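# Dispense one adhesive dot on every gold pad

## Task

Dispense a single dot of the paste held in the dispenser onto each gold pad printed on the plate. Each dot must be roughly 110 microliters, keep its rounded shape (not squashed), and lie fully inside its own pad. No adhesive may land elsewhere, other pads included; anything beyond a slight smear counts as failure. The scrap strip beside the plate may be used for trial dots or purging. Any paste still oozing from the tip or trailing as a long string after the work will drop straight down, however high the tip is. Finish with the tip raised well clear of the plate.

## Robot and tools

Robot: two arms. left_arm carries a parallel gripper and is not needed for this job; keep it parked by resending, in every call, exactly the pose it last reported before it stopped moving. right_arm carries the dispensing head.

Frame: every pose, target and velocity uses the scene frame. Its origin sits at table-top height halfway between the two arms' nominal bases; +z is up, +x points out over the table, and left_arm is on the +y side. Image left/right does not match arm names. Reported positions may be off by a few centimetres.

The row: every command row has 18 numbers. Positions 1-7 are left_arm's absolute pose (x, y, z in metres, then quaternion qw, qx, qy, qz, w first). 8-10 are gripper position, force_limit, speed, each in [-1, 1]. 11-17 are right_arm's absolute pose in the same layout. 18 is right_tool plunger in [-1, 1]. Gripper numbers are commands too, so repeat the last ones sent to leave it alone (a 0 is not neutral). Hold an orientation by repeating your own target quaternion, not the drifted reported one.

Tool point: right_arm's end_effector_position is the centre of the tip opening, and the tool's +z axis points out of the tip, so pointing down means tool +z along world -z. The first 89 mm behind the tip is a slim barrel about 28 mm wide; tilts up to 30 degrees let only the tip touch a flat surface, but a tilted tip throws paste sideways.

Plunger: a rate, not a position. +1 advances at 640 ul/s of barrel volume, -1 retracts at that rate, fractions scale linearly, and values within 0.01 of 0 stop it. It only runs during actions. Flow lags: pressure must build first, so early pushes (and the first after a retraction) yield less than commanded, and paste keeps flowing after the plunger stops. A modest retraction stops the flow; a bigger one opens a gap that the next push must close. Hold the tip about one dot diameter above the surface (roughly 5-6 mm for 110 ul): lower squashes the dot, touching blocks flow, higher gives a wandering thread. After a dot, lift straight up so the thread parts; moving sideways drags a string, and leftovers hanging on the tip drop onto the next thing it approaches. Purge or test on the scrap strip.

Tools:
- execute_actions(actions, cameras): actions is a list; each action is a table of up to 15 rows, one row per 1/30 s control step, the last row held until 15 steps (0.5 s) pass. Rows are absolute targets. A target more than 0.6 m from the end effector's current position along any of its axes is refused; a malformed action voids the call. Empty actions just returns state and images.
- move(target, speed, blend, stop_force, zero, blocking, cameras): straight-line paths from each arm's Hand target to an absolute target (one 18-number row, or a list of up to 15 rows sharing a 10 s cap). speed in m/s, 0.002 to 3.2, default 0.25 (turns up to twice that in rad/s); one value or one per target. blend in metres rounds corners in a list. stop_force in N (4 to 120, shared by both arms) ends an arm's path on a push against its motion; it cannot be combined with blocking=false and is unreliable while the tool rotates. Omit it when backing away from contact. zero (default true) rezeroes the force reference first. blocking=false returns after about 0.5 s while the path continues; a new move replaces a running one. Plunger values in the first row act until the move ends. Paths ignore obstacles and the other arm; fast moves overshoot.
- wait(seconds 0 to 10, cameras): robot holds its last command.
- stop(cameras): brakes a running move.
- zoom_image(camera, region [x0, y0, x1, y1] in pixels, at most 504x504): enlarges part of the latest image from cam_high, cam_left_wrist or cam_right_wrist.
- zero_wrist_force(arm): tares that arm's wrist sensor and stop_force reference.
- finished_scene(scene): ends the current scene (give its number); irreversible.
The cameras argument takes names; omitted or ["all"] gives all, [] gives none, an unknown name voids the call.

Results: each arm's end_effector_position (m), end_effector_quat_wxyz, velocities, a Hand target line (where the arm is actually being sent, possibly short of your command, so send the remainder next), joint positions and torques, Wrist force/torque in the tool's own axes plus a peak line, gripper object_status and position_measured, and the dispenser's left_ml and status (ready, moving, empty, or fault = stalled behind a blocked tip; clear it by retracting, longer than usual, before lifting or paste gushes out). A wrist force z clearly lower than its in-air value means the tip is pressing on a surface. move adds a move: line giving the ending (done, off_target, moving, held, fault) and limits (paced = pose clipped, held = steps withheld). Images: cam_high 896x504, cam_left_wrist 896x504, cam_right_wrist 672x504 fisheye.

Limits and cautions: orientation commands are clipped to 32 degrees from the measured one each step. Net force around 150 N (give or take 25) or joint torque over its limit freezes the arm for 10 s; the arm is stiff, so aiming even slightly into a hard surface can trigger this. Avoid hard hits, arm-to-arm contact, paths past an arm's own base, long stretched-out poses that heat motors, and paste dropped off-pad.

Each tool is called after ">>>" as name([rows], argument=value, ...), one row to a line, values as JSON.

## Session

>>> execute_actions(actions=[], cameras=["cam_high","cam_right_wrist"])

>>> zoom_image(camera="cam_high", region=[400, 220, 500, 310])

Scene clock: 0.00 s.
left_arm: end_effector_position=(+0.6234, +0.5667, +0.2203) position_measured=3 object_status=3 end_effector_quat_wxyz=(+0.000, +0.025, +1.000, +0.000) | right_arm: end_effector_position=(+0.5368, -0.0976, +0.1976) left_ml=46.0 status=ready end_effector_quat_wxyz=(+0.000, +0.690, +0.723, +0.000)
Joint positions: left_arm=[-0.281 -1.556 2.144 -2.158 -1.571 -0.281] | right_arm=[0.546 -1.345 1.559 -1.785 -1.571 -1.024]
Joint velocities: within noise
Joint torques (N m): no reading
Wrist force (N): no reading
Wrist torque (N m): no reading
Wrist force, peak (N): no reading
Hand target: left_arm +0.6234, +0.5667, +0.2203; +0.000, +0.025, +1.000, +0.000 | right_arm +0.5368, -0.0976, +0.1976; +0.000, +0.690, +0.723, +0.000
Images, in order (width x height): cam_high 896x504, cam_right_wrist 672x504.

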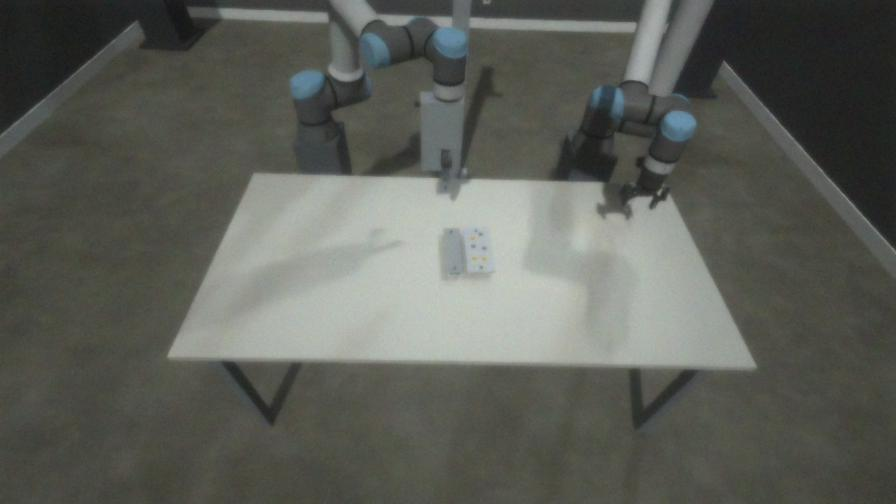

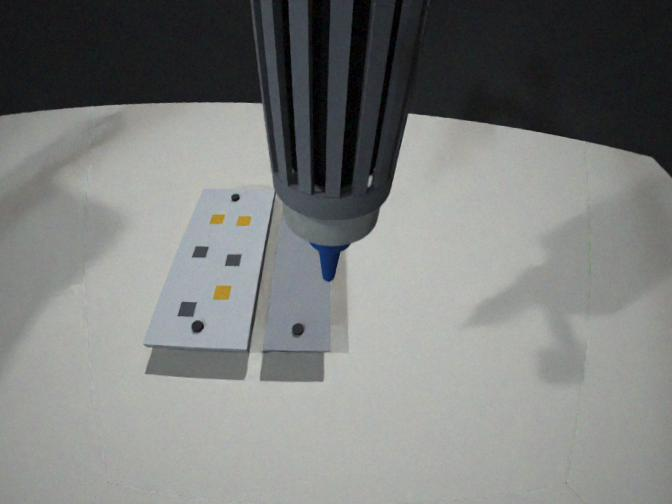

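Scaled by 5.040 (camera's finer frame: 1280x720).

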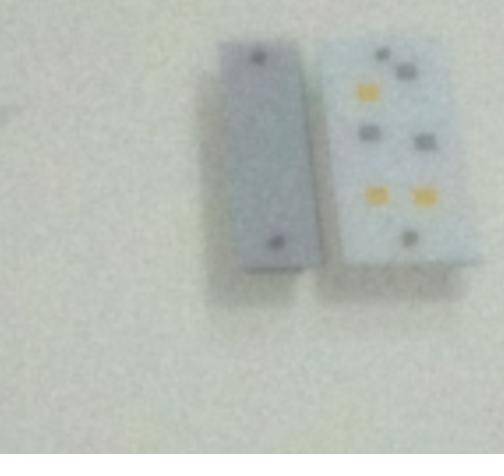

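>>> move([
  [0.6234,0.5667,0.2203,0,0.025,1,0,1,1,1,0.68,-0.0645,0.055,0,0.69,0.723,0,0],
  [0.6234,0.5667,0.2203,0,0.025,1,0,1,1,1,0.68,-0.0645,0.0362,0,0.69,0.723,0,0],
], speed=[0.25,0.06], stop_force=20, cameras=["cam_right_wrist"])

>>> zoom_image(camera="cam_right_wrist", region=[260, 230, 400, 335])

>>> execute_actions([
  [[0.6234,0.5667,0.2203,0,0.025,1,0,1,1,1,0.68,-0.0645,0.0362,0,0.69,0.723,0,0.906]],
], cameras=[])

>>> wait(seconds=1.7, cameras=[])

>>> execute_actions([
  [[0.6234,0.5667,0.2203,0,0.025,1,0,1,1,1,0.68,-0.0645,0.0362,0,0.69,0.723,0,-0.219]],
], cameras=["cam_right_wrist"])

>>> zoom_image(camera="cam_right_wrist", region=[260, 230, 400, 335])

>>> move([
  [0.6234,0.5667,0.2203,0,0.025,1,0,1,1,1,0.68,-0.0645,0.055,0,0.69,0.723,0,0],
  [0.6234,0.5667,0.2203,0,0.025,1,0,1,1,1,0.6219,0.0094,0.0375,0,0.69,0.723,0,0],
], speed=[0.1,0.2], cameras=["cam_right_wrist"])

>>> zoom_image(camera="cam_right_wrist", region=[260, 230, 400, 335])

>>> move(target=[0.6234,0.5667,0.2203,0,0.025,1,0,1,1,1,0.718,0.0135,0.0375,0,0.69,0.723,0,0], speed=0.15, cameras=["cam_right_wrist"])

>>> zoom_image(camera="cam_right_wrist", region=[260, 230, 400, 335])

>>> move(target=[0.6234,0.5667,0.2203,0,0.025,1,0,1,1,1,0.7189,0.0487,0.0375,0,0.69,0.723,0,0], speed=0.15, cameras=["cam_right_wrist"])

>>> zoom_image(camera="cam_right_wrist", region=[260, 230, 400, 335])

Scene clock: 30.43 s.
left_arm: end_effector_position=(+0.6234, +0.5667, +0.2203) position_measured=3 object_status=3 end_effector_quat_wxyz=(+0.000, +0.025, +1.000, +0.000) | right_arm: end_effector_position=(+0.6800, -0.0645, +0.0362) left_ml=46.0 status=ready end_effector_quat_wxyz=(+0.000, +0.690, +0.723, +0.000)
Joint positions: left_arm=[-0.28 -1.556 2.144 -2.158 -1.571 -0.281] | right_arm=[0.491 -1.063 1.46 -1.968 -1.571 -1.08]
Joint torques (N m): left_arm=[12.4 -31.23 -43.98 -3.31 0.54 -1.42] | right_arm=[15.45 -97.92 -52.46 -1.28 0.95 3.77]
Wrist force (N): left_arm=[-0.6 -0.2 0.0] | right_arm=[0.5 -0.1 0.5]
Wrist torque (N m): left_arm=[-0.05 0.08 0.00] | right_arm=[-0.04 -0.17 0.01]
Wrist force, peak (N): left_arm=[-0.7 -0.4 -0.7] | right_arm=[0.4 2.5 2.8]
Hand target: left_arm +0.6234, +0.5667, +0.2203; +0.000, +0.025, +1.000, +0.000 | right_arm +0.6800, -0.0645, +0.0362; +0.000, +0.690, +0.723, +0.000
Off the commanded pose: left_arm 0.000 m, 0 deg | right_arm 0.000 m, 0 deg.
move: done
cam_right_wrist: T_world_to_cam=[[0.0473306, -0.997883, 0.0445964, -0.103235], [-0.791236, -0.0647047, -0.608077, 0.563262], [0.609676, -0.00650561, -0.792624, -0.283654], [0, 0, 0, 1]] pos_world=[0.623496, -0.068416, 0.12228]

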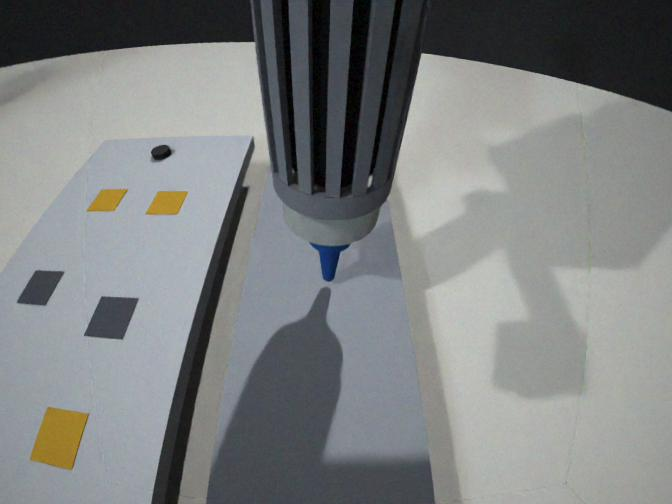

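Scaled by 3.600 (camera's finer frame: 960x720).

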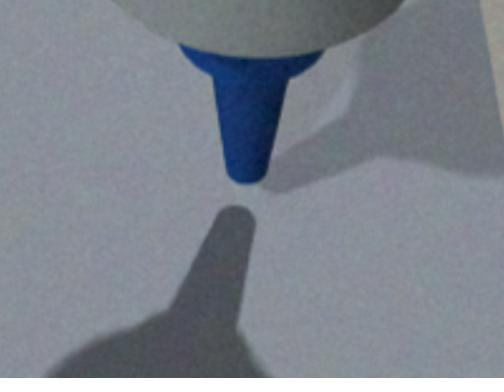

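Scene clock: 31.17 s.
left_arm: end_effector_position=(+0.6234, +0.5667, +0.2203) position_measured=3 object_status=3 end_effector_quat_wxyz=(+0.000, +0.025, +1.000, +0.000) | right_arm: end_effector_position=(+0.6800, -0.0645, +0.0362) left_ml=45.7 status=ready end_effector_quat_wxyz=(+0.000, +0.690, +0.723, +0.000)
Joint positions: left_arm=[-0.28 -1.556 2.144 -2.158 -1.571 -0.281] | right_arm=[0.491 -1.063 1.46 -1.968 -1.571 -1.08]
Joint torques (N m): left_arm=[12.3 -31.5 -44.1 -3.53 0.55 -0.9] | right_arm=[15.61 -97.17 -51.01 -2.2 0.99 3.86]
Wrist force (N): left_arm=[-0.3 0.0 -0.2] | right_arm=[0.2 -0.1 0.6]
Wrist torque (N m): left_arm=[-0.01 0.05 0.00] | right_arm=[-0.02 -0.07 0.00]
Wrist force, peak (N): left_arm=[-0.7 0.0 0.4] | right_arm=[0.5 -0.2 0.7]
Hand target: left_arm +0.6234, +0.5667, +0.2203; +0.000, +0.025, +1.000, +0.000 | right_arm +0.6800, -0.0645, +0.0362; +0.000, +0.690, +0.723, +0.000
Off the commanded pose: left_arm 0.000 m, 0 deg | right_arm 0.000 m, 0 deg.

Scene clock: 32.87 s.
left_arm: end_effector_position=(+0.6234, +0.5667, +0.2203) position_measured=3 object_status=3 end_effector_quat_wxyz=(+0.000, +0.025, +1.000, +0.000) | right_arm: end_effector_position=(+0.6800, -0.0645, +0.0362) left_ml=45.7 status=ready end_effector_quat_wxyz=(+0.000, +0.690, +0.723, +0.000)
Joint positions: left_arm=[-0.28 -1.556 2.144 -2.158 -1.571 -0.281] | right_arm=[0.491 -1.063 1.46 -1.968 -1.571 -1.08]
Joint torques (N m): left_arm=[11.42 -32.33 -43.35 -3.14 1.42 0.14] | right_arm=[16.36 -98.34 -46.38 -3.33 2.26 4.18]
Wrist force (N): left_arm=[-0.6 0.0 0.0] | right_arm=[0.2 -0.1 0.5]
Wrist torque (N m): left_arm=[-0.01 0.10 -0.01] | right_arm=[-0.02 -0.09 0.01]
Wrist force, peak (N): left_arm=[-0.4 -0.6 -0.4] | right_arm=[0.4 0.1 0.9]
Hand target: left_arm +0.6234, +0.5667, +0.2203; +0.000, +0.025, +1.000, +0.000 | right_arm +0.6800, -0.0645, +0.0362; +0.000, +0.690, +0.723, +0.000
Off the commanded pose: left_arm 0.000 m, 0 deg | right_arm 0.000 m, 0 deg.
wait: 1.70 s; at rest by 0.17 s

Scene clock: 33.60 s.
left_arm: end_effector_position=(+0.6234, +0.5667, +0.2203) position_measured=3 object_status=3 end_effector_quat_wxyz=(+0.000, +0.025, +1.000, +0.000) | right_arm: end_effector_position=(+0.6800, -0.0645, +0.0362) left_ml=45.8 status=ready end_effector_quat_wxyz=(+0.000, +0.690, +0.723, +0.000)
Joint positions: left_arm=[-0.28 -1.556 2.144 -2.158 -1.571 -0.281] | right_arm=[0.491 -1.063 1.46 -1.968 -1.571 -1.08]
Joint torques (N m): left_arm=[9.86 -33.43 -41.51 -3.39 1.59 -0.2] | right_arm=[16.04 -98.3 -44.72 -3.82 2.16 3.71]
Wrist force (N): left_arm=[-0.6 -0.1 0.0] | right_arm=[0.1 -0.4 0.2]
Wrist torque (N m): left_arm=[-0.03 0.10 0.00] | right_arm=[-0.13 -0.03 0.01]
Wrist force, peak (N): left_arm=[-0.6 -0.1 0.0] | right_arm=[0.1 -0.4 0.6]
Hand target: left_arm +0.6234, +0.5667, +0.2203; +0.000, +0.025, +1.000, +0.000 | right_arm +0.6800, -0.0645, +0.0362; +0.000, +0.690, +0.723, +0.000
Off the commanded pose: left_arm 0.000 m, 0 deg | right_arm 0.000 m, 0 deg.
cam_right_wrist: T_world_to_cam=[[0.047392, -0.997884, 0.0445177, -0.103264], [-0.791232, -0.0647055, -0.608083, 0.56326], [0.609676, -0.00640561, -0.792625, -0.283647], [0, 0, 0, 1]] pos_world=[0.623496, -0.068416, 0.12228]

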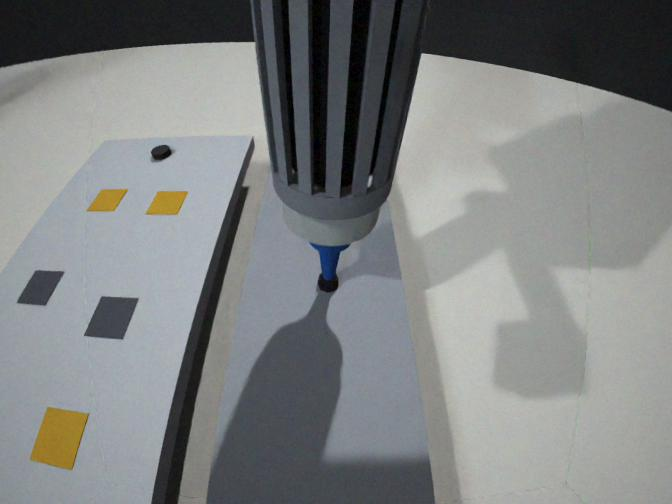

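Scaled by 3.600 (camera's finer frame: 960x720).

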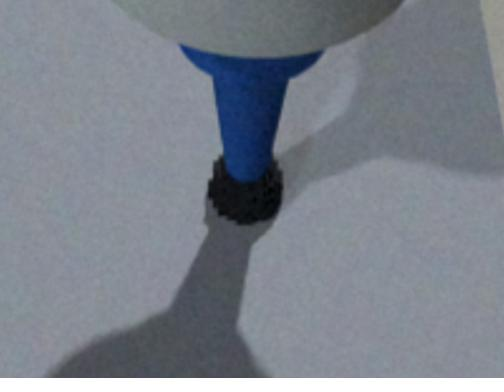

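Scene clock: 34.73 s.
left_arm: end_effector_position=(+0.6234, +0.5667, +0.2203) position_measured=3 object_status=3 end_effector_quat_wxyz=(+0.000, +0.025, +1.000, +0.000) | right_arm: end_effector_position=(+0.6220, +0.0095, +0.0375) left_ml=45.8 status=ready end_effector_quat_wxyz=(+0.000, +0.690, +0.723, +0.000)
Joint positions: left_arm=[-0.28 -1.556 2.144 -2.158 -1.571 -0.281] | right_arm=[0.59 -1.049 1.436 -1.958 -1.571 -0.981]
Joint torques (N m): left_arm=[10.68 -33.98 -41.25 -3.36 1.63 0] | right_arm=[-7.23 -99.13 -41.5 -0.57 -2.38 -3.24]
Wrist force (N): left_arm=[-0.7 -0.2 -0.3] | right_arm=[0.3 -0.4 0.2]
Wrist torque (N m): left_arm=[-0.03 0.11 0.00] | right_arm=[-0.14 -0.10 -0.03]
Wrist force, peak (N): left_arm=[-0.9 0.0 -0.2] | right_arm=[2.3 -1.9 0.9]
Hand target: left_arm +0.6234, +0.5667, +0.2203; +0.000, +0.025, +1.000, +0.000 | right_arm +0.6219, +0.0094, +0.0375; +0.000, +0.690, +0.723, +0.000
Off the commanded pose: left_arm 0.000 m, 0 deg | right_arm 0.000 m, 0 deg.
move: done
cam_right_wrist: T_world_to_cam=[[0.0473041, -0.997891, 0.0444608, -0.0266682], [-0.791152, -0.064602, -0.608198, 0.522854], [0.609788, -0.00640497, -0.792539, -0.246934], [0, 0, 0, 1]] pos_world=[0.565496, 0.00558392, 0.12348]

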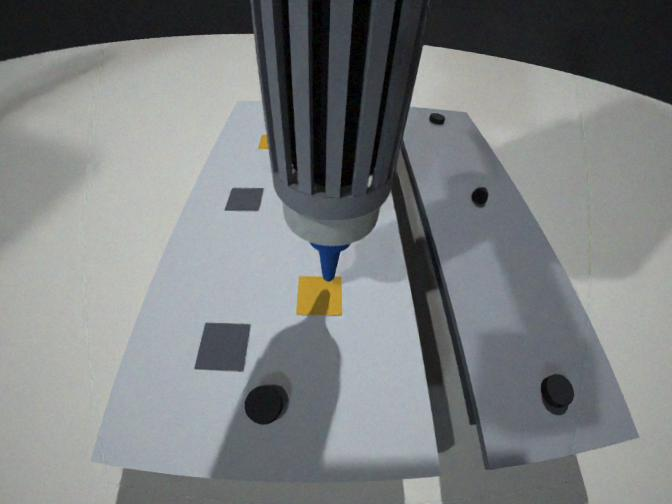

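Scaled by 3.600 (camera's finer frame: 960x720).

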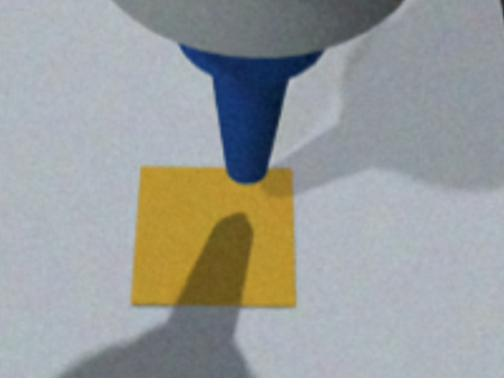

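Scene clock: 35.83 s.
left_arm: end_effector_position=(+0.6234, +0.5667, +0.2203) position_measured=3 object_status=3 end_effector_quat_wxyz=(+0.000, +0.025, +1.000, +0.000) | right_arm: end_effector_position=(+0.7180, +0.0133, +0.0374) left_ml=45.8 status=ready end_effector_quat_wxyz=(+0.000, +0.690, +0.723, +0.000)
Joint positions: left_arm=[-0.28 -1.556 2.144 -2.158 -1.571 -0.281] | right_arm=[0.537 -0.936 1.252 -1.887 -1.571 -1.034]
Joint torques (N m): left_arm=[9.16 -34.67 -40.47 -3.08 1.77 -0.01] | right_arm=[16.48 -99.86 -48.96 -6.6 -1.26 3.89]
Wrist force (N): left_arm=[-0.4 0.0 -0.1] | right_arm=[0.1 0.1 0.2]
Wrist torque (N m): left_arm=[-0.01 0.06 0.00] | right_arm=[0.06 -0.01 0.01]
Wrist force, peak (N): left_arm=[-0.7 0.4 0.1] | right_arm=[0.1 -2.2 0.5]
Hand target: left_arm +0.6234, +0.5667, +0.2203; +0.000, +0.025, +1.000, +0.000 | right_arm +0.7180, +0.0135, +0.0375; +0.000, +0.690, +0.723, +0.000
Off the commanded pose: left_arm 0.000 m, 0 deg | right_arm 0.000 m, 0 deg.
move: done
cam_right_wrist: T_world_to_cam=[[0.0472745, -0.997883, 0.0446675, -0.0274281], [-0.791326, -0.0647027, -0.607961, 0.599216], [0.609564, -0.00660547, -0.792709, -0.305339], [0, 0, 0, 1]] pos_world=[0.661596, 0.00938395, 0.12348]

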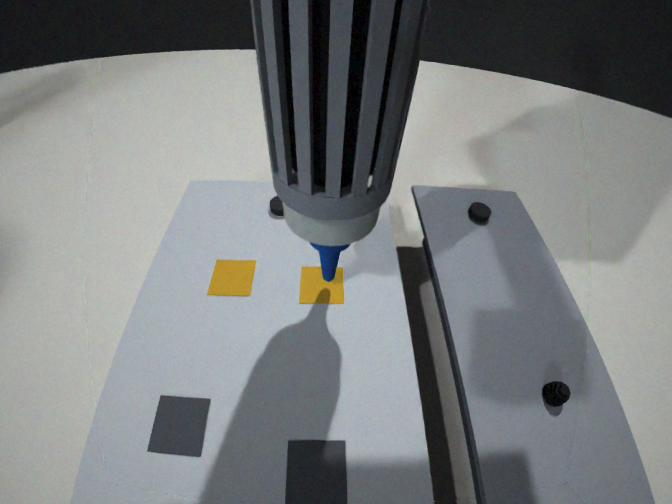

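Scaled by 3.600 (camera's finer frame: 960x720).

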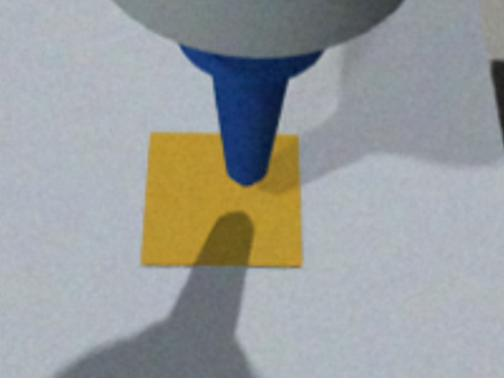

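Scene clock: 36.57 s.
left_arm: end_effector_position=(+0.6234, +0.5667, +0.2203) position_measured=3 object_status=3 end_effector_quat_wxyz=(+0.000, +0.025, +1.000, +0.000) | right_arm: end_effector_position=(+0.7187, +0.0488, +0.0374) left_ml=45.8 status=ready end_effector_quat_wxyz=(+0.000, +0.690, +0.723, +0.000) end_effector_velocity=(-0.001, -0.003, -0.004) end_effector_angular_velocity=(-0.002, +0.003, +0.000)
Joint positions: left_arm=[-0.28 -1.556 2.144 -2.158 -1.571 -0.281] | right_arm=[0.565 -0.893 1.181 -1.858 -1.571 -1.006]
Joint velocities: left_arm=[within noise] | right_arm=[-0.002 -0.001 0.007 -0.003 0 -0.001]
Joint torques (N m): left_arm=[7.28 -33.9 -39.65 -3.11 1.75 -0.11] | right_arm=[-16.37 -111 -42.46 -6.67 1.64 -3.13]
Wrist force (N): left_arm=[-0.3 -0.1 -0.1] | right_arm=[0.0 0.1 0.1]
Wrist torque (N m): left_arm=[-0.01 0.05 -0.01] | right_arm=[0.03 0.03 -0.01]
Wrist force, peak (N): left_arm=[-0.8 -0.2 -0.4] | right_arm=[1.4 -0.6 0.2]
Hand target: left_arm +0.6234, +0.5667, +0.2203; +0.000, +0.025, +1.000, +0.000 | right_arm +0.7189, +0.0487, +0.0375; +0.000, +0.690, +0.723, +0.000
Off the commanded pose: left_arm 0.000 m, 0 deg | right_arm 0.000 m, 0 deg.
move: done
cam_right_wrist: T_world_to_cam=[[0.0472772, -0.997883, 0.0446637, 0.00796681], [-0.791374, -0.0647019, -0.607899, 0.602031], [0.609502, -0.0066059, -0.792757, -0.305564], [0, 0, 0, 1]] pos_world=[0.662296, 0.0448839, 0.12338]

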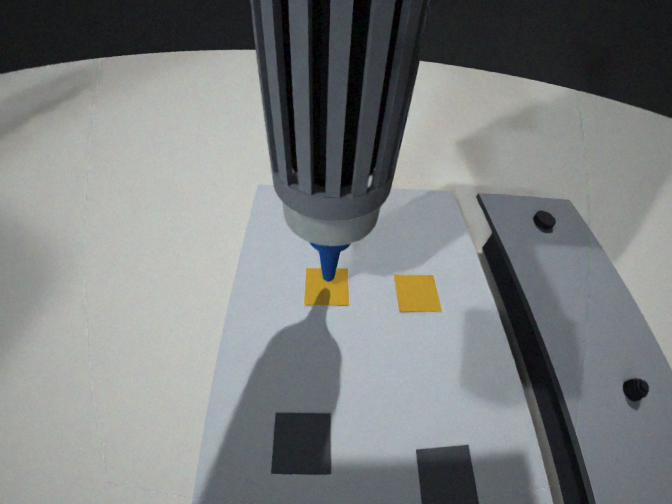

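Scaled by 3.600 (camera's finer frame: 960x720).

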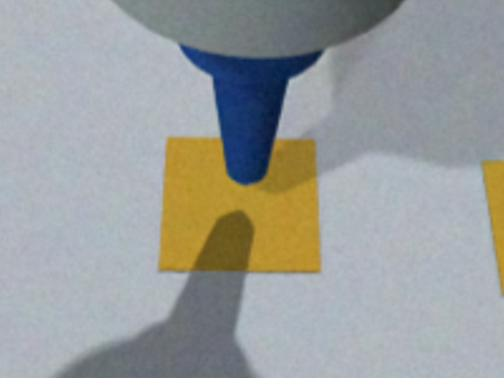

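>>> move([
  [0.6234,0.5667,0.2203,0,0.025,1,0,1,1,1,0.71,-0.062,0.05,0,0.69,0.723,0,0],
  [0.6234,0.5667,0.2203,0,0.025,1,0,1,1,1,0.71,-0.062,0.0362,0,0.69,0.723,0,0],
], speed=[0.2,0.06], cameras=["cam_right_wrist"])

>>> zoom_image(camera="cam_right_wrist", region=[260, 230, 400, 335])

>>> execute_actions([
  [[0.6234,0.5667,0.2203,0,0.025,1,0,1,1,1,0.71,-0.062,0.0362,0,0.69,0.723,0,0.5625]],
], cameras=[])

>>> wait(seconds=1.7, cameras=[])

>>> execute_actions([
  [[0.6234,0.5667,0.2203,0,0.025,1,0,1,1,1,0.71,-0.062,0.0362,0,0.69,0.723,0,-0.219]],
], cameras=["cam_right_wrist"])

>>> zoom_image(camera="cam_right_wrist", region=[260, 230, 400, 335])

>>> move(target=[0.6234,0.5667,0.2203,0,0.025,1,0,1,1,1,0.71,-0.062,0.06,0,0.69,0.723,0,0], speed=0.12, cameras=["cam_right_wrist"])

>>> zoom_image(camera="cam_right_wrist", region=[260, 250, 400, 390])

Scene clock: 76.50 s.
left_arm: end_effector_position=(+0.6234, +0.5667, +0.2203) position_measured=3 object_status=3 end_effector_quat_wxyz=(+0.000, +0.025, +1.000, +0.000) | right_arm: end_effector_position=(+0.7100, -0.0621, +0.0360) left_ml=45.8 status=ready end_effector_quat_wxyz=(+0.000, +0.690, +0.723, +0.000) end_effector_velocity=(-0.002, -0.001, +0.001) end_effector_angular_velocity=(-0.003, +0.003, +0.002)
Joint positions: left_arm=[-0.28 -1.556 2.144 -2.158 -1.571 -0.281] | right_arm=[0.477 -1.025 1.401 -1.946 -1.571 -1.094]
Joint velocities: left_arm=[within noise] | right_arm=[0 -0.001 -0.002 0.007 -0.001 -0.001]
Joint torques (N m): left_arm=[-3.32 -42.45 -35.26 -3.62 1.62 -0.1] | right_arm=[17.96 -104.41 -55.24 -1.45 2.45 3.81]
Wrist force (N): left_arm=[-0.7 0.1 0.2] | right_arm=[0.7 -0.3 0.3]
Wrist torque (N m): left_arm=[0.00 0.11 0.00] | right_arm=[-0.13 -0.26 -0.01]
Wrist force, peak (N): left_arm=[-1.1 0.0 -0.2] | right_arm=[2.6 0.3 0.8]
Hand target: left_arm +0.6234, +0.5667, +0.2203; +0.000, +0.025, +1.000, +0.000 | right_arm +0.7100, -0.0620, +0.0362; +0.000, +0.690, +0.723, +0.000
Off the commanded pose: left_arm 0.000 m, 0 deg | right_arm 0.000 m, 0 deg.
move: done
cam_right_wrist: T_world_to_cam=[[0.0473265, -0.997884, 0.0445932, -0.102253], [-0.791237, -0.0646996, -0.608078, 0.587112], [0.609676, -0.00650557, -0.792624, -0.302148], [0, 0, 0, 1]] pos_world=[0.653596, -0.066016, 0.12208]

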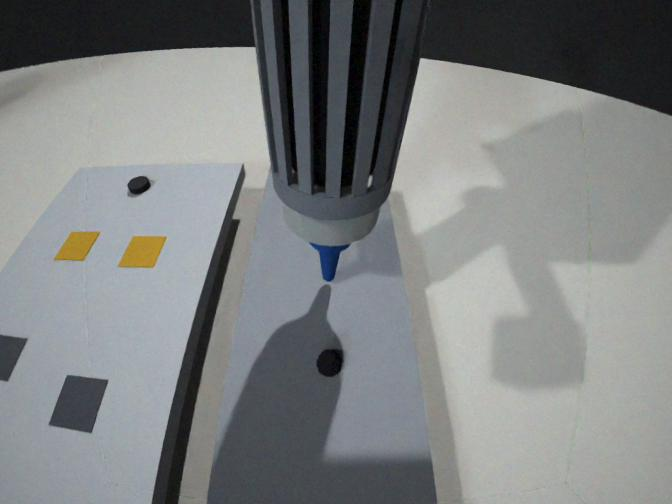

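Scaled by 3.600 (camera's finer frame: 960x720).

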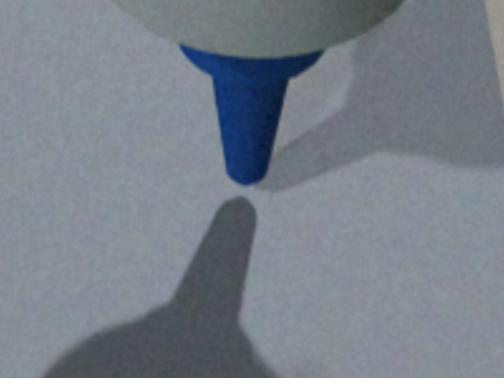

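Scene clock: 77.23 s.
left_arm: end_effector_position=(+0.6234, +0.5667, +0.2203) position_measured=3 object_status=3 end_effector_quat_wxyz=(+0.000, +0.025, +1.000, +0.000) | right_arm: end_effector_position=(+0.7100, -0.0620, +0.0362) left_ml=45.6 status=ready end_effector_quat_wxyz=(+0.000, +0.690, +0.723, +0.000)
Joint positions: left_arm=[-0.28 -1.556 2.144 -2.158 -1.571 -0.281] | right_arm=[0.477 -1.025 1.4 -1.946 -1.571 -1.094]
Joint torques (N m): left_arm=[-2.88 -41.3 -35.96 -3.69 1.76 -0.06] | right_arm=[17.82 -98.44 -53.55 -1.48 2.02 3.92]
Wrist force (N): left_arm=[-0.4 -0.2 -0.4] | right_arm=[0.3 -0.1 0.3]
Wrist torque (N m): left_arm=[-0.04 0.07 -0.01] | right_arm=[-0.04 -0.12 -0.01]
Wrist force, peak (N): left_arm=[-0.7 0.2 -0.4] | right_arm=[0.5 -0.3 0.7]
Hand target: left_arm +0.6234, +0.5667, +0.2203; +0.000, +0.025, +1.000, +0.000 | right_arm +0.7100, -0.0620, +0.0362; +0.000, +0.690, +0.723, +0.000
Off the commanded pose: left_arm 0.000 m, 0 deg | right_arm 0.000 m, 0 deg.

Scene clock: 78.93 s.
left_arm: end_effector_position=(+0.6234, +0.5667, +0.2203) position_measured=3 object_status=3 end_effector_quat_wxyz=(+0.000, +0.025, +1.000, +0.000) | right_arm: end_effector_position=(+0.7100, -0.0620, +0.0362) left_ml=45.6 status=ready end_effector_quat_wxyz=(+0.000, +0.690, +0.723, +0.000)
Joint positions: left_arm=[-0.28 -1.556 2.144 -2.158 -1.571 -0.281] | right_arm=[0.477 -1.025 1.4 -1.946 -1.571 -1.094]
Joint torques (N m): left_arm=[-2.02 -40.12 -35.98 -3.77 1.48 -0.06] | right_arm=[14.51 -99.56 -49.27 -2.44 1.81 3.84]
Wrist force (N): left_arm=[-0.4 0.0 0.2] | right_arm=[0.4 0.0 0.4]
Wrist torque (N m): left_arm=[0.00 0.07 0.00] | right_arm=[0.01 -0.13 -0.01]
Wrist force, peak (N): left_arm=[-0.9 -0.5 0.3] | right_arm=[0.4 -0.5 0.4]
Hand target: left_arm +0.6234, +0.5667, +0.2203; +0.000, +0.025, +1.000, +0.000 | right_arm +0.7100, -0.0620, +0.0362; +0.000, +0.690, +0.723, +0.000
Off the commanded pose: left_arm 0.000 m, 0 deg | right_arm 0.000 m, 0 deg.
wait: 1.70 s; at rest by 0.17 s

Scene clock: 79.67 s.
left_arm: end_effector_position=(+0.6234, +0.5667, +0.2203) position_measured=3 object_status=3 end_effector_quat_wxyz=(+0.000, +0.025, +1.000, +0.000) | right_arm: end_effector_position=(+0.7100, -0.0620, +0.0362) left_ml=45.6 status=ready end_effector_quat_wxyz=(+0.000, +0.690, +0.723, +0.000)
Joint positions: left_arm=[-0.28 -1.556 2.144 -2.158 -1.571 -0.281] | right_arm=[0.477 -1.025 1.4 -1.946 -1.571 -1.094]
Joint torques (N m): left_arm=[-2.34 -41.68 -36.32 -3.8 1.58 -0.18] | right_arm=[15.46 -100.5 -46.41 -2.84 1.61 3.5]
Wrist force (N): left_arm=[-0.5 0.0 0.0] | right_arm=[0.3 -0.1 0.3]
Wrist torque (N m): left_arm=[-0.01 0.07 -0.01] | right_arm=[-0.03 -0.10 -0.01]
Wrist force, peak (N): left_arm=[-0.8 -0.1 0.0] | right_arm=[0.5 -0.1 0.8]
Hand target: left_arm +0.6234, +0.5667, +0.2203; +0.000, +0.025, +1.000, +0.000 | right_arm +0.7100, -0.0620, +0.0362; +0.000, +0.690, +0.723, +0.000
Off the commanded pose: left_arm 0.000 m, 0 deg | right_arm 0.000 m, 0 deg.
cam_right_wrist: T_world_to_cam=[[0.047392, -0.997884, 0.0445177, -0.102191], [-0.791232, -0.0647055, -0.608083, 0.587159], [0.609676, -0.00640561, -0.792625, -0.301921], [0, 0, 0, 1]] pos_world=[0.653496, -0.065916, 0.12228]

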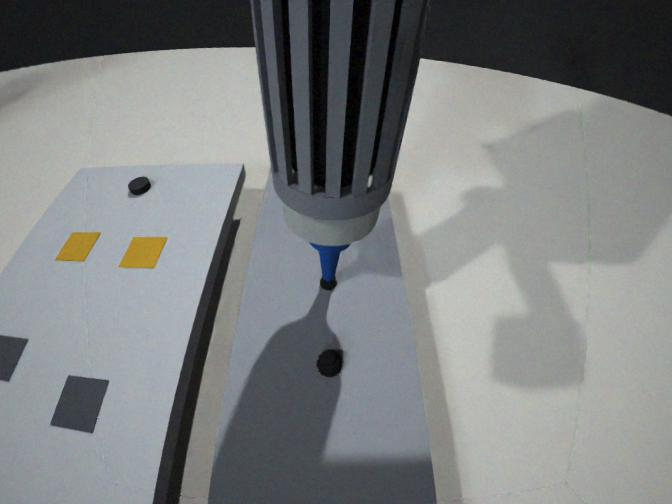

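Scaled by 3.600 (camera's finer frame: 960x720).

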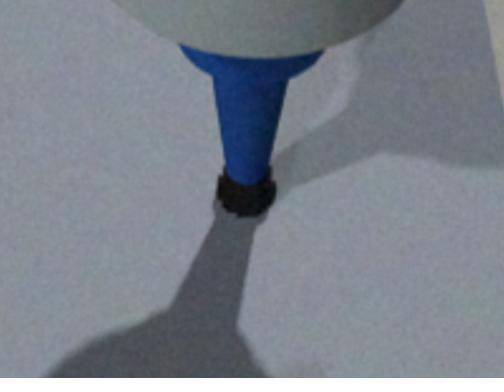

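Scene clock: 80.40 s.
left_arm: end_effector_position=(+0.6234, +0.5667, +0.2203) position_measured=3 object_status=3 end_effector_quat_wxyz=(+0.000, +0.025, +1.000, +0.000) | right_arm: end_effector_position=(+0.7100, -0.0620, +0.0603) left_ml=45.6 status=ready end_effector_quat_wxyz=(+0.000, +0.690, +0.723, +0.000)
Joint positions: left_arm=[-0.28 -1.556 2.144 -2.158 -1.571 -0.281] | right_arm=[0.477 -1.039 1.378 -1.909 -1.571 -1.094]
Joint torques (N m): left_arm=[-4.6 -41.36 -35.54 -3.4 1.36 -0.03] | right_arm=[14.61 -72.24 -41.28 -6.37 1.54 3.89]
Wrist force (N): left_arm=[-0.3 -0.3 -0.3] | right_arm=[0.3 0.0 0.3]
Wrist torque (N m): left_arm=[-0.06 0.05 -0.01] | right_arm=[0.01 -0.12 -0.02]
Wrist force, peak (N): left_arm=[-0.6 -0.2 0.0] | right_arm=[0.3 -0.1 1.2]
Hand target: left_arm +0.6234, +0.5667, +0.2203; +0.000, +0.025, +1.000, +0.000 | right_arm +0.7100, -0.0620, +0.0600; +0.000, +0.690, +0.723, +0.000
Off the commanded pose: left_arm 0.000 m, 0 deg | right_arm 0.000 m, 0 deg.
move: done
cam_right_wrist: T_world_to_cam=[[0.0473826, -0.997884, 0.0445221, -0.103258], [-0.791147, -0.0647016, -0.608194, 0.601793], [0.609788, -0.0064057, -0.792539, -0.283045], [0, 0, 0, 1]] pos_world=[0.653596, -0.065916, 0.14628]

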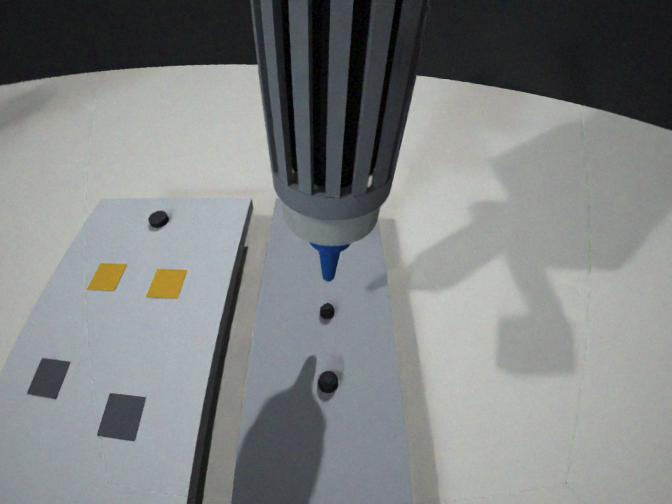

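Scaled by 3.600 (camera's finer frame: 960x720).

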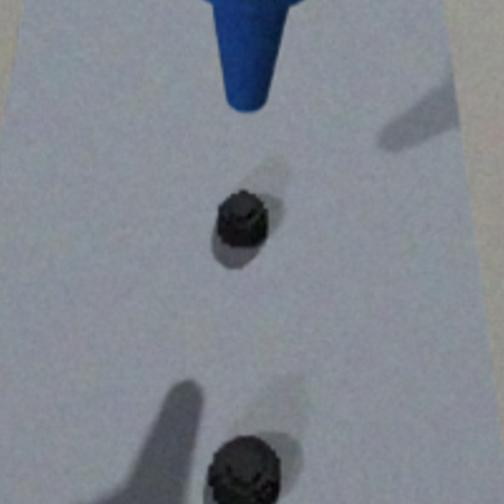

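>>> move([
  [0.6234,0.5667,0.2203,0,0.025,1,0,1,1,1,0.7179,0.0156,0.055,0,0.69,0.723,0,0],
  [0.6234,0.5667,0.2203,0,0.025,1,0,1,1,1,0.7179,0.0156,0.036,0,0.69,0.723,0,0],
], speed=[0.2,0.08], cameras=[])

>>> execute_actions([
  [[0.6234,0.5667,0.2203,0,0.025,1,0,1,1,1,0.7179,0.0156,0.036,0,0.69,0.723,0,0.5625]],
], cameras=[])

>>> wait(seconds=1.7, cameras=[])

>>> execute_actions([
  [[0.6234,0.5667,0.2203,0,0.025,1,0,1,1,1,0.7179,0.0156,0.036,0,0.69,0.723,0,-0.219]],
], cameras=["cam_right_wrist"])

>>> move([
  [0.6234,0.5667,0.2203,0,0.025,1,0,1,1,1,0.7179,0.0156,0.055,0,0.69,0.723,0,0],
  [0.6234,0.5667,0.2203,0,0.025,1,0,1,1,1,0.718,0.0494,0.055,0,0.69,0.723,0,0],
  [0.6234,0.5667,0.2203,0,0.025,1,0,1,1,1,0.718,0.0494,0.036,0,0.69,0.723,0,0],
], speed=[0.12,0.2,0.08], cameras=[])

>>> execute_actions([
  [[0.6234,0.5667,0.2203,0,0.025,1,0,1,1,1,0.718,0.0494,0.036,0,0.69,0.723,0,0.5625]],
], cameras=[])

>>> wait(seconds=1.7, cameras=[])

>>> execute_actions([
  [[0.6234,0.5667,0.2203,0,0.025,1,0,1,1,1,0.718,0.0494,0.036,0,0.69,0.723,0,-0.219]],
], cameras=["cam_right_wrist"])

>>> move([
  [0.6234,0.5667,0.2203,0,0.025,1,0,1,1,1,0.718,0.0494,0.055,0,0.69,0.723,0,0],
  [0.6234,0.5667,0.2203,0,0.025,1,0,1,1,1,0.6178,0.0125,0.055,0,0.69,0.723,0,0],
  [0.6234,0.5667,0.2203,0,0.025,1,0,1,1,1,0.6178,0.0125,0.036,0,0.69,0.723,0,0],
], speed=[0.12,0.2,0.08], cameras=[])

>>> execute_actions([
  [[0.6234,0.5667,0.2203,0,0.025,1,0,1,1,1,0.6178,0.0125,0.036,0,0.69,0.723,0,0.5625]],
], cameras=[])

>>> wait(seconds=1.7, cameras=[])

>>> execute_actions([
  [[0.6234,0.5667,0.2203,0,0.025,1,0,1,1,1,0.6178,0.0125,0.036,0,0.69,0.723,0,-0.3]],
], cameras=["cam_right_wrist"])

>>> move([
  [0.6234,0.5667,0.2203,0,0.025,1,0,1,1,1,0.6178,0.0125,0.06,0,0.69,0.723,0,0],
  [0.6234,0.5667,0.2203,0,0.025,1,0,1,1,1,0.6,-0.1,0.16,0,0.69,0.723,0,0],
], speed=[0.12,0.25], cameras=["cam_right_wrist"])

>>> zoom_image(camera="cam_right_wrist", region=[80, 160, 340, 420])

Scene clock: 108.43 s.
left_arm: end_effector_position=(+0.6234, +0.5667, +0.2203) position_measured=3 object_status=3 end_effector_quat_wxyz=(+0.000, +0.025, +1.000, +0.000) | right_arm: end_effector_position=(+0.7179, +0.0156, +0.0358) left_ml=45.6 status=ready end_effector_quat_wxyz=(+0.000, +0.690, +0.723, +0.000) end_effector_velocity=(+0.000, -0.001, +0.003) end_effector_angular_velocity=(-0.001, +0.000, +0.000)
Joint positions: left_arm=[-0.28 -1.556 2.144 -2.158 -1.571 -0.281] | right_arm=[0.539 -0.933 1.249 -1.888 -1.571 -1.032]
Joint velocities: left_arm=[within noise] | right_arm=[0 -0.002 -0.002 0.005 -0.001 0]
Joint torques (N m): left_arm=[-3.41 -46.26 -37.38 -3.94 1.3 -0.02] | right_arm=[-14.99 -108.16 -55.62 -0.77 -2.34 -3.51]
Wrist force (N): left_arm=[-0.3 -0.1 0.1] | right_arm=[-0.2 -0.1 -0.1]
Wrist torque (N m): left_arm=[-0.02 0.04 -0.01] | right_arm=[-0.05 0.11 0.01]
Wrist force, peak (N): left_arm=[-0.9 0.3 -0.5] | right_arm=[2.7 -0.3 0.3]
Hand target: left_arm +0.6234, +0.5667, +0.2203; +0.000, +0.025, +1.000, +0.000 | right_arm +0.7179, +0.0156, +0.0360; +0.000, +0.690, +0.723, +0.000
Off the commanded pose: left_arm 0.000 m, 0 deg | right_arm 0.000 m, 0 deg.
move: done

Scene clock: 109.17 s.
left_arm: end_effector_position=(+0.6234, +0.5667, +0.2203) position_measured=3 object_status=3 end_effector_quat_wxyz=(+0.000, +0.025, +1.000, +0.000) | right_arm: end_effector_position=(+0.7179, +0.0156, +0.0360) left_ml=45.5 status=ready end_effector_quat_wxyz=(+0.000, +0.690, +0.723, +0.000)
Joint positions: left_arm=[-0.28 -1.556 2.144 -2.158 -1.571 -0.281] | right_arm=[0.539 -0.933 1.249 -1.887 -1.571 -1.032]
Joint torques (N m): left_arm=[-2.46 -47.28 -37.79 -3.91 1.57 -0.41] | right_arm=[-16.37 -109.52 -53.87 -1.44 -2.23 -3.27]
Wrist force (N): left_arm=[-0.3 0.0 0.0] | right_arm=[0.2 0.0 0.1]
Wrist torque (N m): left_arm=[-0.01 0.03 -0.01] | right_arm=[0.01 -0.03 0.01]
Wrist force, peak (N): left_arm=[-0.9 0.2 -0.3] | right_arm=[0.1 -0.4 0.4]
Hand target: left_arm +0.6234, +0.5667, +0.2203; +0.000, +0.025, +1.000, +0.000 | right_arm +0.7179, +0.0156, +0.0360; +0.000, +0.690, +0.723, +0.000
Off the commanded pose: left_arm 0.000 m, 0 deg | right_arm 0.000 m, 0 deg.

Scene clock: 110.87 s.
left_arm: end_effector_position=(+0.6234, +0.5667, +0.2203) position_measured=3 object_status=3 end_effector_quat_wxyz=(+0.000, +0.025, +1.000, +0.000) | right_arm: end_effector_position=(+0.7179, +0.0156, +0.0360) left_ml=45.5 status=ready end_effector_quat_wxyz=(+0.000, +0.690, +0.723, +0.000)
Joint positions: left_arm=[-0.28 -1.556 2.144 -2.158 -1.571 -0.281] | right_arm=[0.539 -0.933 1.249 -1.887 -1.571 -1.032]
Joint torques (N m): left_arm=[-2.01 -47.01 -37.64 -3.75 1.43 -0.11] | right_arm=[-15.82 -108.49 -49.67 -2.54 -2.11 -3.21]
Wrist force (N): left_arm=[-0.5 -0.3 0.1] | right_arm=[0.2 -0.1 0.0]
Wrist torque (N m): left_arm=[-0.05 0.08 -0.01] | right_arm=[-0.01 -0.05 0.02]
Wrist force, peak (N): left_arm=[-0.9 0.2 0.0] | right_arm=[0.2 0.3 0.4]
Hand target: left_arm +0.6234, +0.5667, +0.2203; +0.000, +0.025, +1.000, +0.000 | right_arm +0.7179, +0.0156, +0.0360; +0.000, +0.690, +0.723, +0.000
Off the commanded pose: left_arm 0.000 m, 0 deg | right_arm 0.000 m, 0 deg.
wait: 1.70 s; at rest by 0.17 s

Scene clock: 111.60 s.
left_arm: end_effector_position=(+0.6234, +0.5667, +0.2203) position_measured=3 object_status=3 end_effector_quat_wxyz=(+0.000, +0.025, +1.000, +0.000) | right_arm: end_effector_position=(+0.7179, +0.0156, +0.0360) left_ml=45.5 status=ready end_effector_quat_wxyz=(+0.000, +0.690, +0.723, +0.000)
Joint positions: left_arm=[-0.28 -1.556 2.144 -2.158 -1.571 -0.281] | right_arm=[0.539 -0.933 1.249 -1.887 -1.571 -1.032]
Joint torques (N m): left_arm=[-2.85 -47.68 -38.1 -3.62 1.44 0.1] | right_arm=[-14.58 -108.16 -48.96 -2.81 -1.84 -3.36]
Wrist force (N): left_arm=[-0.3 0.3 0.0] | right_arm=[0.2 -0.1 0.1]
Wrist torque (N m): left_arm=[0.04 0.05 -0.01] | right_arm=[-0.03 -0.05 0.02]
Wrist force, peak (N): left_arm=[-0.8 0.2 -0.2] | right_arm=[0.0 0.1 0.6]
Hand target: left_arm +0.6234, +0.5667, +0.2203; +0.000, +0.025, +1.000, +0.000 | right_arm +0.7179, +0.0156, +0.0360; +0.000, +0.690, +0.723, +0.000
Off the commanded pose: left_arm 0.000 m, 0 deg | right_arm 0.000 m, 0 deg.
cam_right_wrist: T_world_to_cam=[[0.047392, -0.997884, 0.0445177, -0.0251204], [-0.791232, -0.0647055, -0.608083, 0.598309], [0.609676, -0.00640561, -0.792625, -0.306399], [0, 0, 0, 1]] pos_world=[0.661396, 0.011684, 0.12208]

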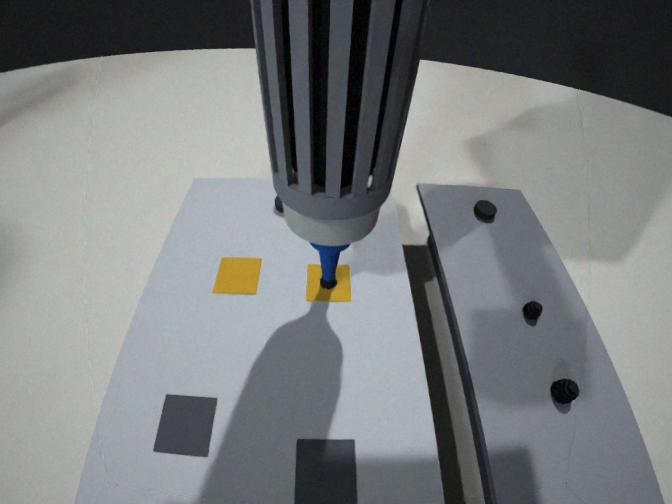

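Scene clock: 112.60 s.
left_arm: end_effector_position=(+0.6234, +0.5667, +0.2203) position_measured=3 object_status=3 end_effector_quat_wxyz=(+0.000, +0.025, +1.000, +0.000) | right_arm: end_effector_position=(+0.7180, +0.0494, +0.0358) left_ml=45.5 status=ready end_effector_quat_wxyz=(+0.000, +0.690, +0.723, +0.000) end_effector_velocity=(-0.001, +0.000, +0.002) end_effector_angular_velocity=(-0.001, +0.001, +0.000)
Joint positions: left_arm=[-0.28 -1.556 2.144 -2.158 -1.571 -0.281] | right_arm=[0.566 -0.893 1.183 -1.86 -1.571 -1.005]
Joint velocities: left_arm=[within noise] | right_arm=[0 -0.001 -0.002 0.005 0 0]
Joint torques (N m): left_arm=[-1.8 -48.9 -36.84 -3.62 1.55 0.01] | right_arm=[-12.95 -112.54 -54.67 -1.11 -2.38 -3.27]
Wrist force (N): left_arm=[-0.2 0.0 0.0] | right_arm=[0.1 -0.2 -0.1]
Wrist torque (N m): left_arm=[-0.01 0.03 -0.01] | right_arm=[-0.07 0.00 -0.01]
Wrist force, peak (N): left_arm=[-0.8 -0.2 -0.3] | right_arm=[3.4 -0.8 0.5]
Hand target: left_arm +0.6234, +0.5667, +0.2203; +0.000, +0.025, +1.000, +0.000 | right_arm +0.7180, +0.0494, +0.0360; +0.000, +0.690, +0.723, +0.000
Off the commanded pose: left_arm 0.000 m, 0 deg | right_arm 0.000 m, 0 deg.
move: done

Scene clock: 113.33 s.
left_arm: end_effector_position=(+0.6234, +0.5667, +0.2203) position_measured=3 object_status=3 end_effector_quat_wxyz=(+0.000, +0.025, +1.000, +0.000) | right_arm: end_effector_position=(+0.7180, +0.0494, +0.0360) left_ml=45.4 status=ready end_effector_quat_wxyz=(+0.000, +0.690, +0.723, +0.000)
Joint positions: left_arm=[-0.28 -1.556 2.144 -2.158 -1.571 -0.281] | right_arm=[0.566 -0.893 1.183 -1.86 -1.571 -1.005]
Joint torques (N m): left_arm=[-1.88 -47.69 -37.79 -3.63 1.7 -0.19] | right_arm=[-15.45 -112.27 -53.93 -1.43 -1.98 -3.32]
Wrist force (N): left_arm=[-0.4 0.2 0.5] | right_arm=[0.2 0.1 0.3]
Wrist torque (N m): left_arm=[0.02 0.07 -0.01] | right_arm=[0.02 -0.03 -0.02]
Wrist force, peak (N): left_arm=[-0.8 0.0 -0.2] | right_arm=[0.1 -0.5 0.3]
Hand target: left_arm +0.6234, +0.5667, +0.2203; +0.000, +0.025, +1.000, +0.000 | right_arm +0.7180, +0.0494, +0.0360; +0.000, +0.690, +0.723, +0.000
Off the commanded pose: left_arm 0.000 m, 0 deg | right_arm 0.000 m, 0 deg.

Scene clock: 115.03 s.
left_arm: end_effector_position=(+0.6234, +0.5667, +0.2203) position_measured=3 object_status=3 end_effector_quat_wxyz=(+0.000, +0.025, +1.000, +0.000) | right_arm: end_effector_position=(+0.7180, +0.0494, +0.0360) left_ml=45.4 status=ready end_effector_quat_wxyz=(+0.000, +0.690, +0.723, +0.000)
Joint positions: left_arm=[-0.28 -1.556 2.144 -2.158 -1.571 -0.281] | right_arm=[0.566 -0.893 1.183 -1.86 -1.571 -1.005]
Joint torques (N m): left_arm=[-1.2 -47.45 -37.04 -3.65 1.68 0.08] | right_arm=[-16.52 -111.93 -52.17 -2.32 -1.92 -3.47]
Wrist force (N): left_arm=[-0.3 0.1 -0.1] | right_arm=[0.2 -0.2 0.5]
Wrist torque (N m): left_arm=[0.02 0.03 -0.01] | right_arm=[-0.07 -0.04 -0.01]
Wrist force, peak (N): left_arm=[-0.9 0.1 0.1] | right_arm=[0.1 -0.6 0.2]
Hand target: left_arm +0.6234, +0.5667, +0.2203; +0.000, +0.025, +1.000, +0.000 | right_arm +0.7180, +0.0494, +0.0360; +0.000, +0.690, +0.723, +0.000
Off the commanded pose: left_arm 0.000 m, 0 deg | right_arm 0.000 m, 0 deg.
wait: 1.70 s; at rest by 0.17 s

Scene clock: 115.77 s.
left_arm: end_effector_position=(+0.6234, +0.5667, +0.2203) position_measured=3 object_status=3 end_effector_quat_wxyz=(+0.000, +0.025, +1.000, +0.000) | right_arm: end_effector_position=(+0.7180, +0.0494, +0.0360) left_ml=45.4 status=ready end_effector_quat_wxyz=(+0.000, +0.690, +0.723, +0.000)
Joint positions: left_arm=[-0.28 -1.556 2.144 -2.158 -1.571 -0.281] | right_arm=[0.566 -0.893 1.183 -1.86 -1.571 -1.005]
Joint torques (N m): left_arm=[-5.01 -49.57 -37.58 -3.64 1.27 0.12] | right_arm=[-15.21 -113.48 -49.08 -2.76 -1.71 -3.02]
Wrist force (N): left_arm=[-0.4 -0.1 -0.2] | right_arm=[0.2 0.0 0.6]
Wrist torque (N m): left_arm=[-0.01 0.05 -0.01] | right_arm=[-0.01 -0.03 -0.01]
Wrist force, peak (N): left_arm=[-0.8 -0.1 0.0] | right_arm=[0.6 -0.1 0.5]
Hand target: left_arm +0.6234, +0.5667, +0.2203; +0.000, +0.025, +1.000, +0.000 | right_arm +0.7180, +0.0494, +0.0360; +0.000, +0.690, +0.723, +0.000
Off the commanded pose: left_arm 0.000 m, 0 deg | right_arm 0.000 m, 0 deg.
cam_right_wrist: T_world_to_cam=[[0.047392, -0.997884, 0.0445177, 0.00860335], [-0.791232, -0.0647055, -0.608083, 0.600575], [0.609676, -0.00640561, -0.792625, -0.306244], [0, 0, 0, 1]] pos_world=[0.661496, 0.045484, 0.12208]

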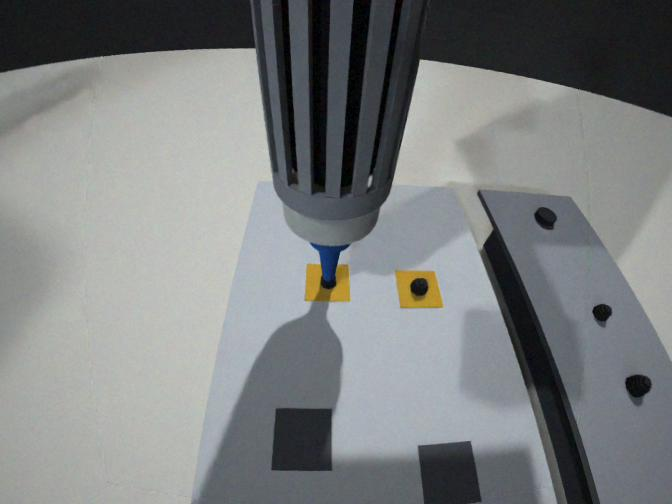

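Scene clock: 117.13 s.
left_arm: end_effector_position=(+0.6234, +0.5667, +0.2203) position_measured=3 object_status=3 end_effector_quat_wxyz=(+0.000, +0.025, +1.000, +0.000) | right_arm: end_effector_position=(+0.6177, +0.0125, +0.0358) left_ml=45.4 status=ready end_effector_quat_wxyz=(+0.000, +0.690, +0.723, +0.000) end_effector_velocity=(-0.001, -0.001, +0.003) end_effector_angular_velocity=(-0.001, +0.002, +0.001)
Joint positions: left_arm=[-0.28 -1.556 2.144 -2.158 -1.571 -0.281] | right_arm=[0.595 -1.049 1.439 -1.96 -1.571 -0.976]
Joint velocities: left_arm=[within noise] | right_arm=[0 -0.003 -0.001 0.007 0 -0.001]
Joint torques (N m): left_arm=[-2.1 -47.02 -37.81 -3.64 1.51 -0.27] | right_arm=[-16.97 -98.98 -55.74 -1.18 2.3 -3.5]
Wrist force (N): left_arm=[-0.5 -0.4 0.1] | right_arm=[0.0 -0.2 0.3]
Wrist torque (N m): left_arm=[-0.07 0.08 0.00] | right_arm=[-0.07 0.02 -0.03]
Wrist force, peak (N): left_arm=[-0.8 0.0 -0.1] | right_arm=[-0.1 -3.1 0.5]
Hand target: left_arm +0.6234, +0.5667, +0.2203; +0.000, +0.025, +1.000, +0.000 | right_arm +0.6178, +0.0125, +0.0360; +0.000, +0.690, +0.723, +0.000
Off the commanded pose: left_arm 0.000 m, 0 deg | right_arm 0.000 m, 0 deg.
move: done

Scene clock: 117.87 s.
left_arm: end_effector_position=(+0.6234, +0.5667, +0.2203) position_measured=3 object_status=3 end_effector_quat_wxyz=(+0.000, +0.025, +1.000, +0.000) | right_arm: end_effector_position=(+0.6178, +0.0125, +0.0360) left_ml=45.2 status=ready end_effector_quat_wxyz=(+0.000, +0.690, +0.723, +0.000)
Joint positions: left_arm=[-0.28 -1.556 2.144 -2.158 -1.571 -0.281] | right_arm=[0.595 -1.049 1.438 -1.96 -1.571 -0.976]
Joint torques (N m): left_arm=[-1.53 -47.83 -37.97 -3.53 1.44 -0.24] | right_arm=[-16.85 -99.02 -53.38 -1.24 2.35 -3.34]
Wrist force (N): left_arm=[-0.7 0.0 0.2] | right_arm=[0.0 -0.1 0.7]
Wrist torque (N m): left_arm=[0.00 0.10 -0.01] | right_arm=[-0.05 0.02 -0.03]
Wrist force, peak (N): left_arm=[-0.5 0.7 0.0] | right_arm=[-0.1 -0.7 0.5]
Hand target: left_arm +0.6234, +0.5667, +0.2203; +0.000, +0.025, +1.000, +0.000 | right_arm +0.6178, +0.0125, +0.0360; +0.000, +0.690, +0.723, +0.000
Off the commanded pose: left_arm 0.000 m, 0 deg | right_arm 0.000 m, 0 deg.

Scene clock: 119.57 s.
left_arm: end_effector_position=(+0.6234, +0.5667, +0.2203) position_measured=3 object_status=3 end_effector_quat_wxyz=(+0.000, +0.025, +1.000, +0.000) | right_arm: end_effector_position=(+0.6178, +0.0125, +0.0360) left_ml=45.2 status=ready end_effector_quat_wxyz=(+0.000, +0.690, +0.723, +0.000)
Joint positions: left_arm=[-0.28 -1.556 2.144 -2.158 -1.571 -0.281] | right_arm=[0.595 -1.049 1.438 -1.96 -1.571 -0.976]
Joint torques (N m): left_arm=[-2.85 -49.14 -36.63 -3.93 1.58 -0.11] | right_arm=[-14.95 -96.91 -49.39 -2.28 1.97 -3.53]
Wrist force (N): left_arm=[-0.5 0.0 0.0] | right_arm=[0.0 -0.1 0.3]
Wrist torque (N m): left_arm=[-0.01 0.07 -0.01] | right_arm=[-0.05 0.02 -0.02]
Wrist force, peak (N): left_arm=[-0.7 0.0 -0.4] | right_arm=[0.1 -0.8 0.8]
Hand target: left_arm +0.6234, +0.5667, +0.2203; +0.000, +0.025, +1.000, +0.000 | right_arm +0.6178, +0.0125, +0.0360; +0.000, +0.690, +0.723, +0.000
Off the commanded pose: left_arm 0.000 m, 0 deg | right_arm 0.000 m, 0 deg.
wait: 1.70 s; at rest by 0.17 s

Scene clock: 120.30 s.
left_arm: end_effector_position=(+0.6234, +0.5667, +0.2203) position_measured=3 object_status=3 end_effector_quat_wxyz=(+0.000, +0.025, +1.000, +0.000) | right_arm: end_effector_position=(+0.6178, +0.0125, +0.0360) left_ml=45.3 status=ready end_effector_quat_wxyz=(+0.000, +0.690, +0.723, +0.000)
Joint positions: left_arm=[-0.28 -1.556 2.144 -2.158 -1.571 -0.281] | right_arm=[0.595 -1.049 1.438 -1.96 -1.571 -0.976]
Joint torques (N m): left_arm=[-0.84 -47.17 -37.46 -3.87 1.28 0.13] | right_arm=[-15.77 -99.43 -47.81 -2.51 1.7 -2.96]
Wrist force (N): left_arm=[-0.8 0.3 -0.3] | right_arm=[0.1 -0.4 0.5]
Wrist torque (N m): left_arm=[0.04 0.12 -0.01] | right_arm=[-0.14 -0.04 -0.03]
Wrist force, peak (N): left_arm=[-0.9 -0.2 0.0] | right_arm=[-0.1 -0.5 0.7]
Hand target: left_arm +0.6234, +0.5667, +0.2203; +0.000, +0.025, +1.000, +0.000 | right_arm +0.6178, +0.0125, +0.0360; +0.000, +0.690, +0.723, +0.000
Off the commanded pose: left_arm 0.000 m, 0 deg | right_arm 0.000 m, 0 deg.
cam_right_wrist: T_world_to_cam=[[0.047392, -0.997884, 0.0445177, -0.0234699], [-0.791232, -0.0647055, -0.608083, 0.518906], [0.609676, -0.00640561, -0.792625, -0.245391], [0, 0, 0, 1]] pos_world=[0.561296, 0.00858396, 0.12208]

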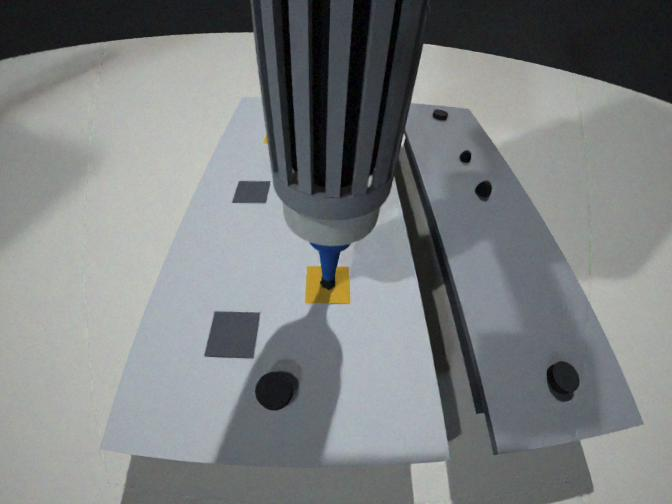

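Scene clock: 121.63 s.
left_arm: end_effector_position=(+0.6234, +0.5667, +0.2203) position_measured=3 object_status=3 end_effector_quat_wxyz=(+0.000, +0.025, +1.000, +0.000) | right_arm: end_effector_position=(+0.6000, -0.1001, +0.1599) left_ml=45.3 status=ready end_effector_quat_wxyz=(+0.000, +0.690, +0.723, +0.000)
Joint positions: left_arm=[-0.28 -1.556 2.144 -2.158 -1.571 -0.281] | right_arm=[0.503 -1.26 1.517 -1.828 -1.571 -1.068]
Joint torques (N m): left_arm=[-3 -48.82 -37.19 -4.29 1.16 0.03] | right_arm=[11.48 -77.87 -56.25 -6.51 2.32 3.96]
Wrist force (N): left_arm=[-0.6 -0.1 -0.2] | right_arm=[0.3 -0.2 0.6]
Wrist torque (N m): left_arm=[-0.02 0.10 -0.01] | right_arm=[-0.09 -0.09 0.03]
Wrist force, peak (N): left_arm=[-0.9 -0.1 0.0] | right_arm=[2.4 0.5 1.8]
Hand target: left_arm +0.6234, +0.5667, +0.2203; +0.000, +0.025, +1.000, +0.000 | right_arm +0.6000, -0.1000, +0.1600; +0.000, +0.690, +0.723, +0.000
Off the commanded pose: left_arm 0.000 m, 0 deg | right_arm 0.000 m, 0 deg.
move: done
cam_right_wrist: T_world_to_cam=[[0.0472745, -0.997883, 0.0446675, -0.140477], [-0.791326, -0.0647027, -0.607961, 0.572917], [0.609564, -0.00660547, -0.792709, -0.137132], [0, 0, 0, 1]] pos_world=[0.543596, -0.104016, 0.24588]

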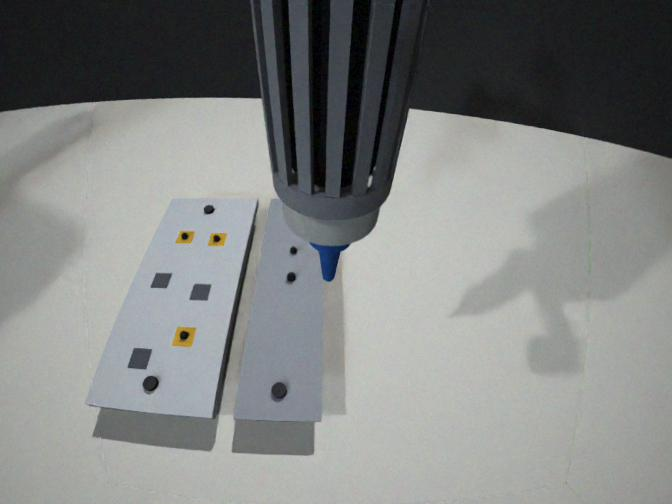

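Scaled by 1.938 (camera's finer frame: 960x720).

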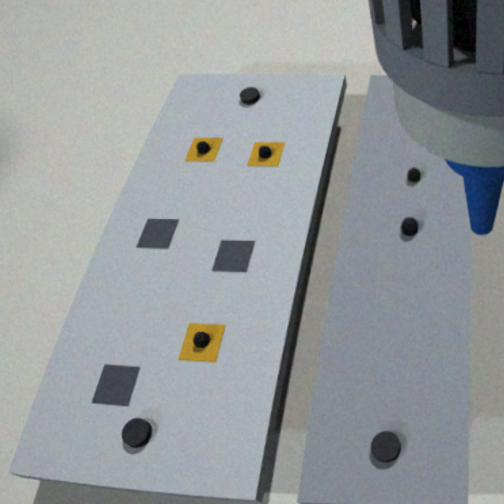

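All three dots sit on their pads and the tip is clean and lifted.

>>> finished_scene(scene=2)

The scene is finished: the task was done.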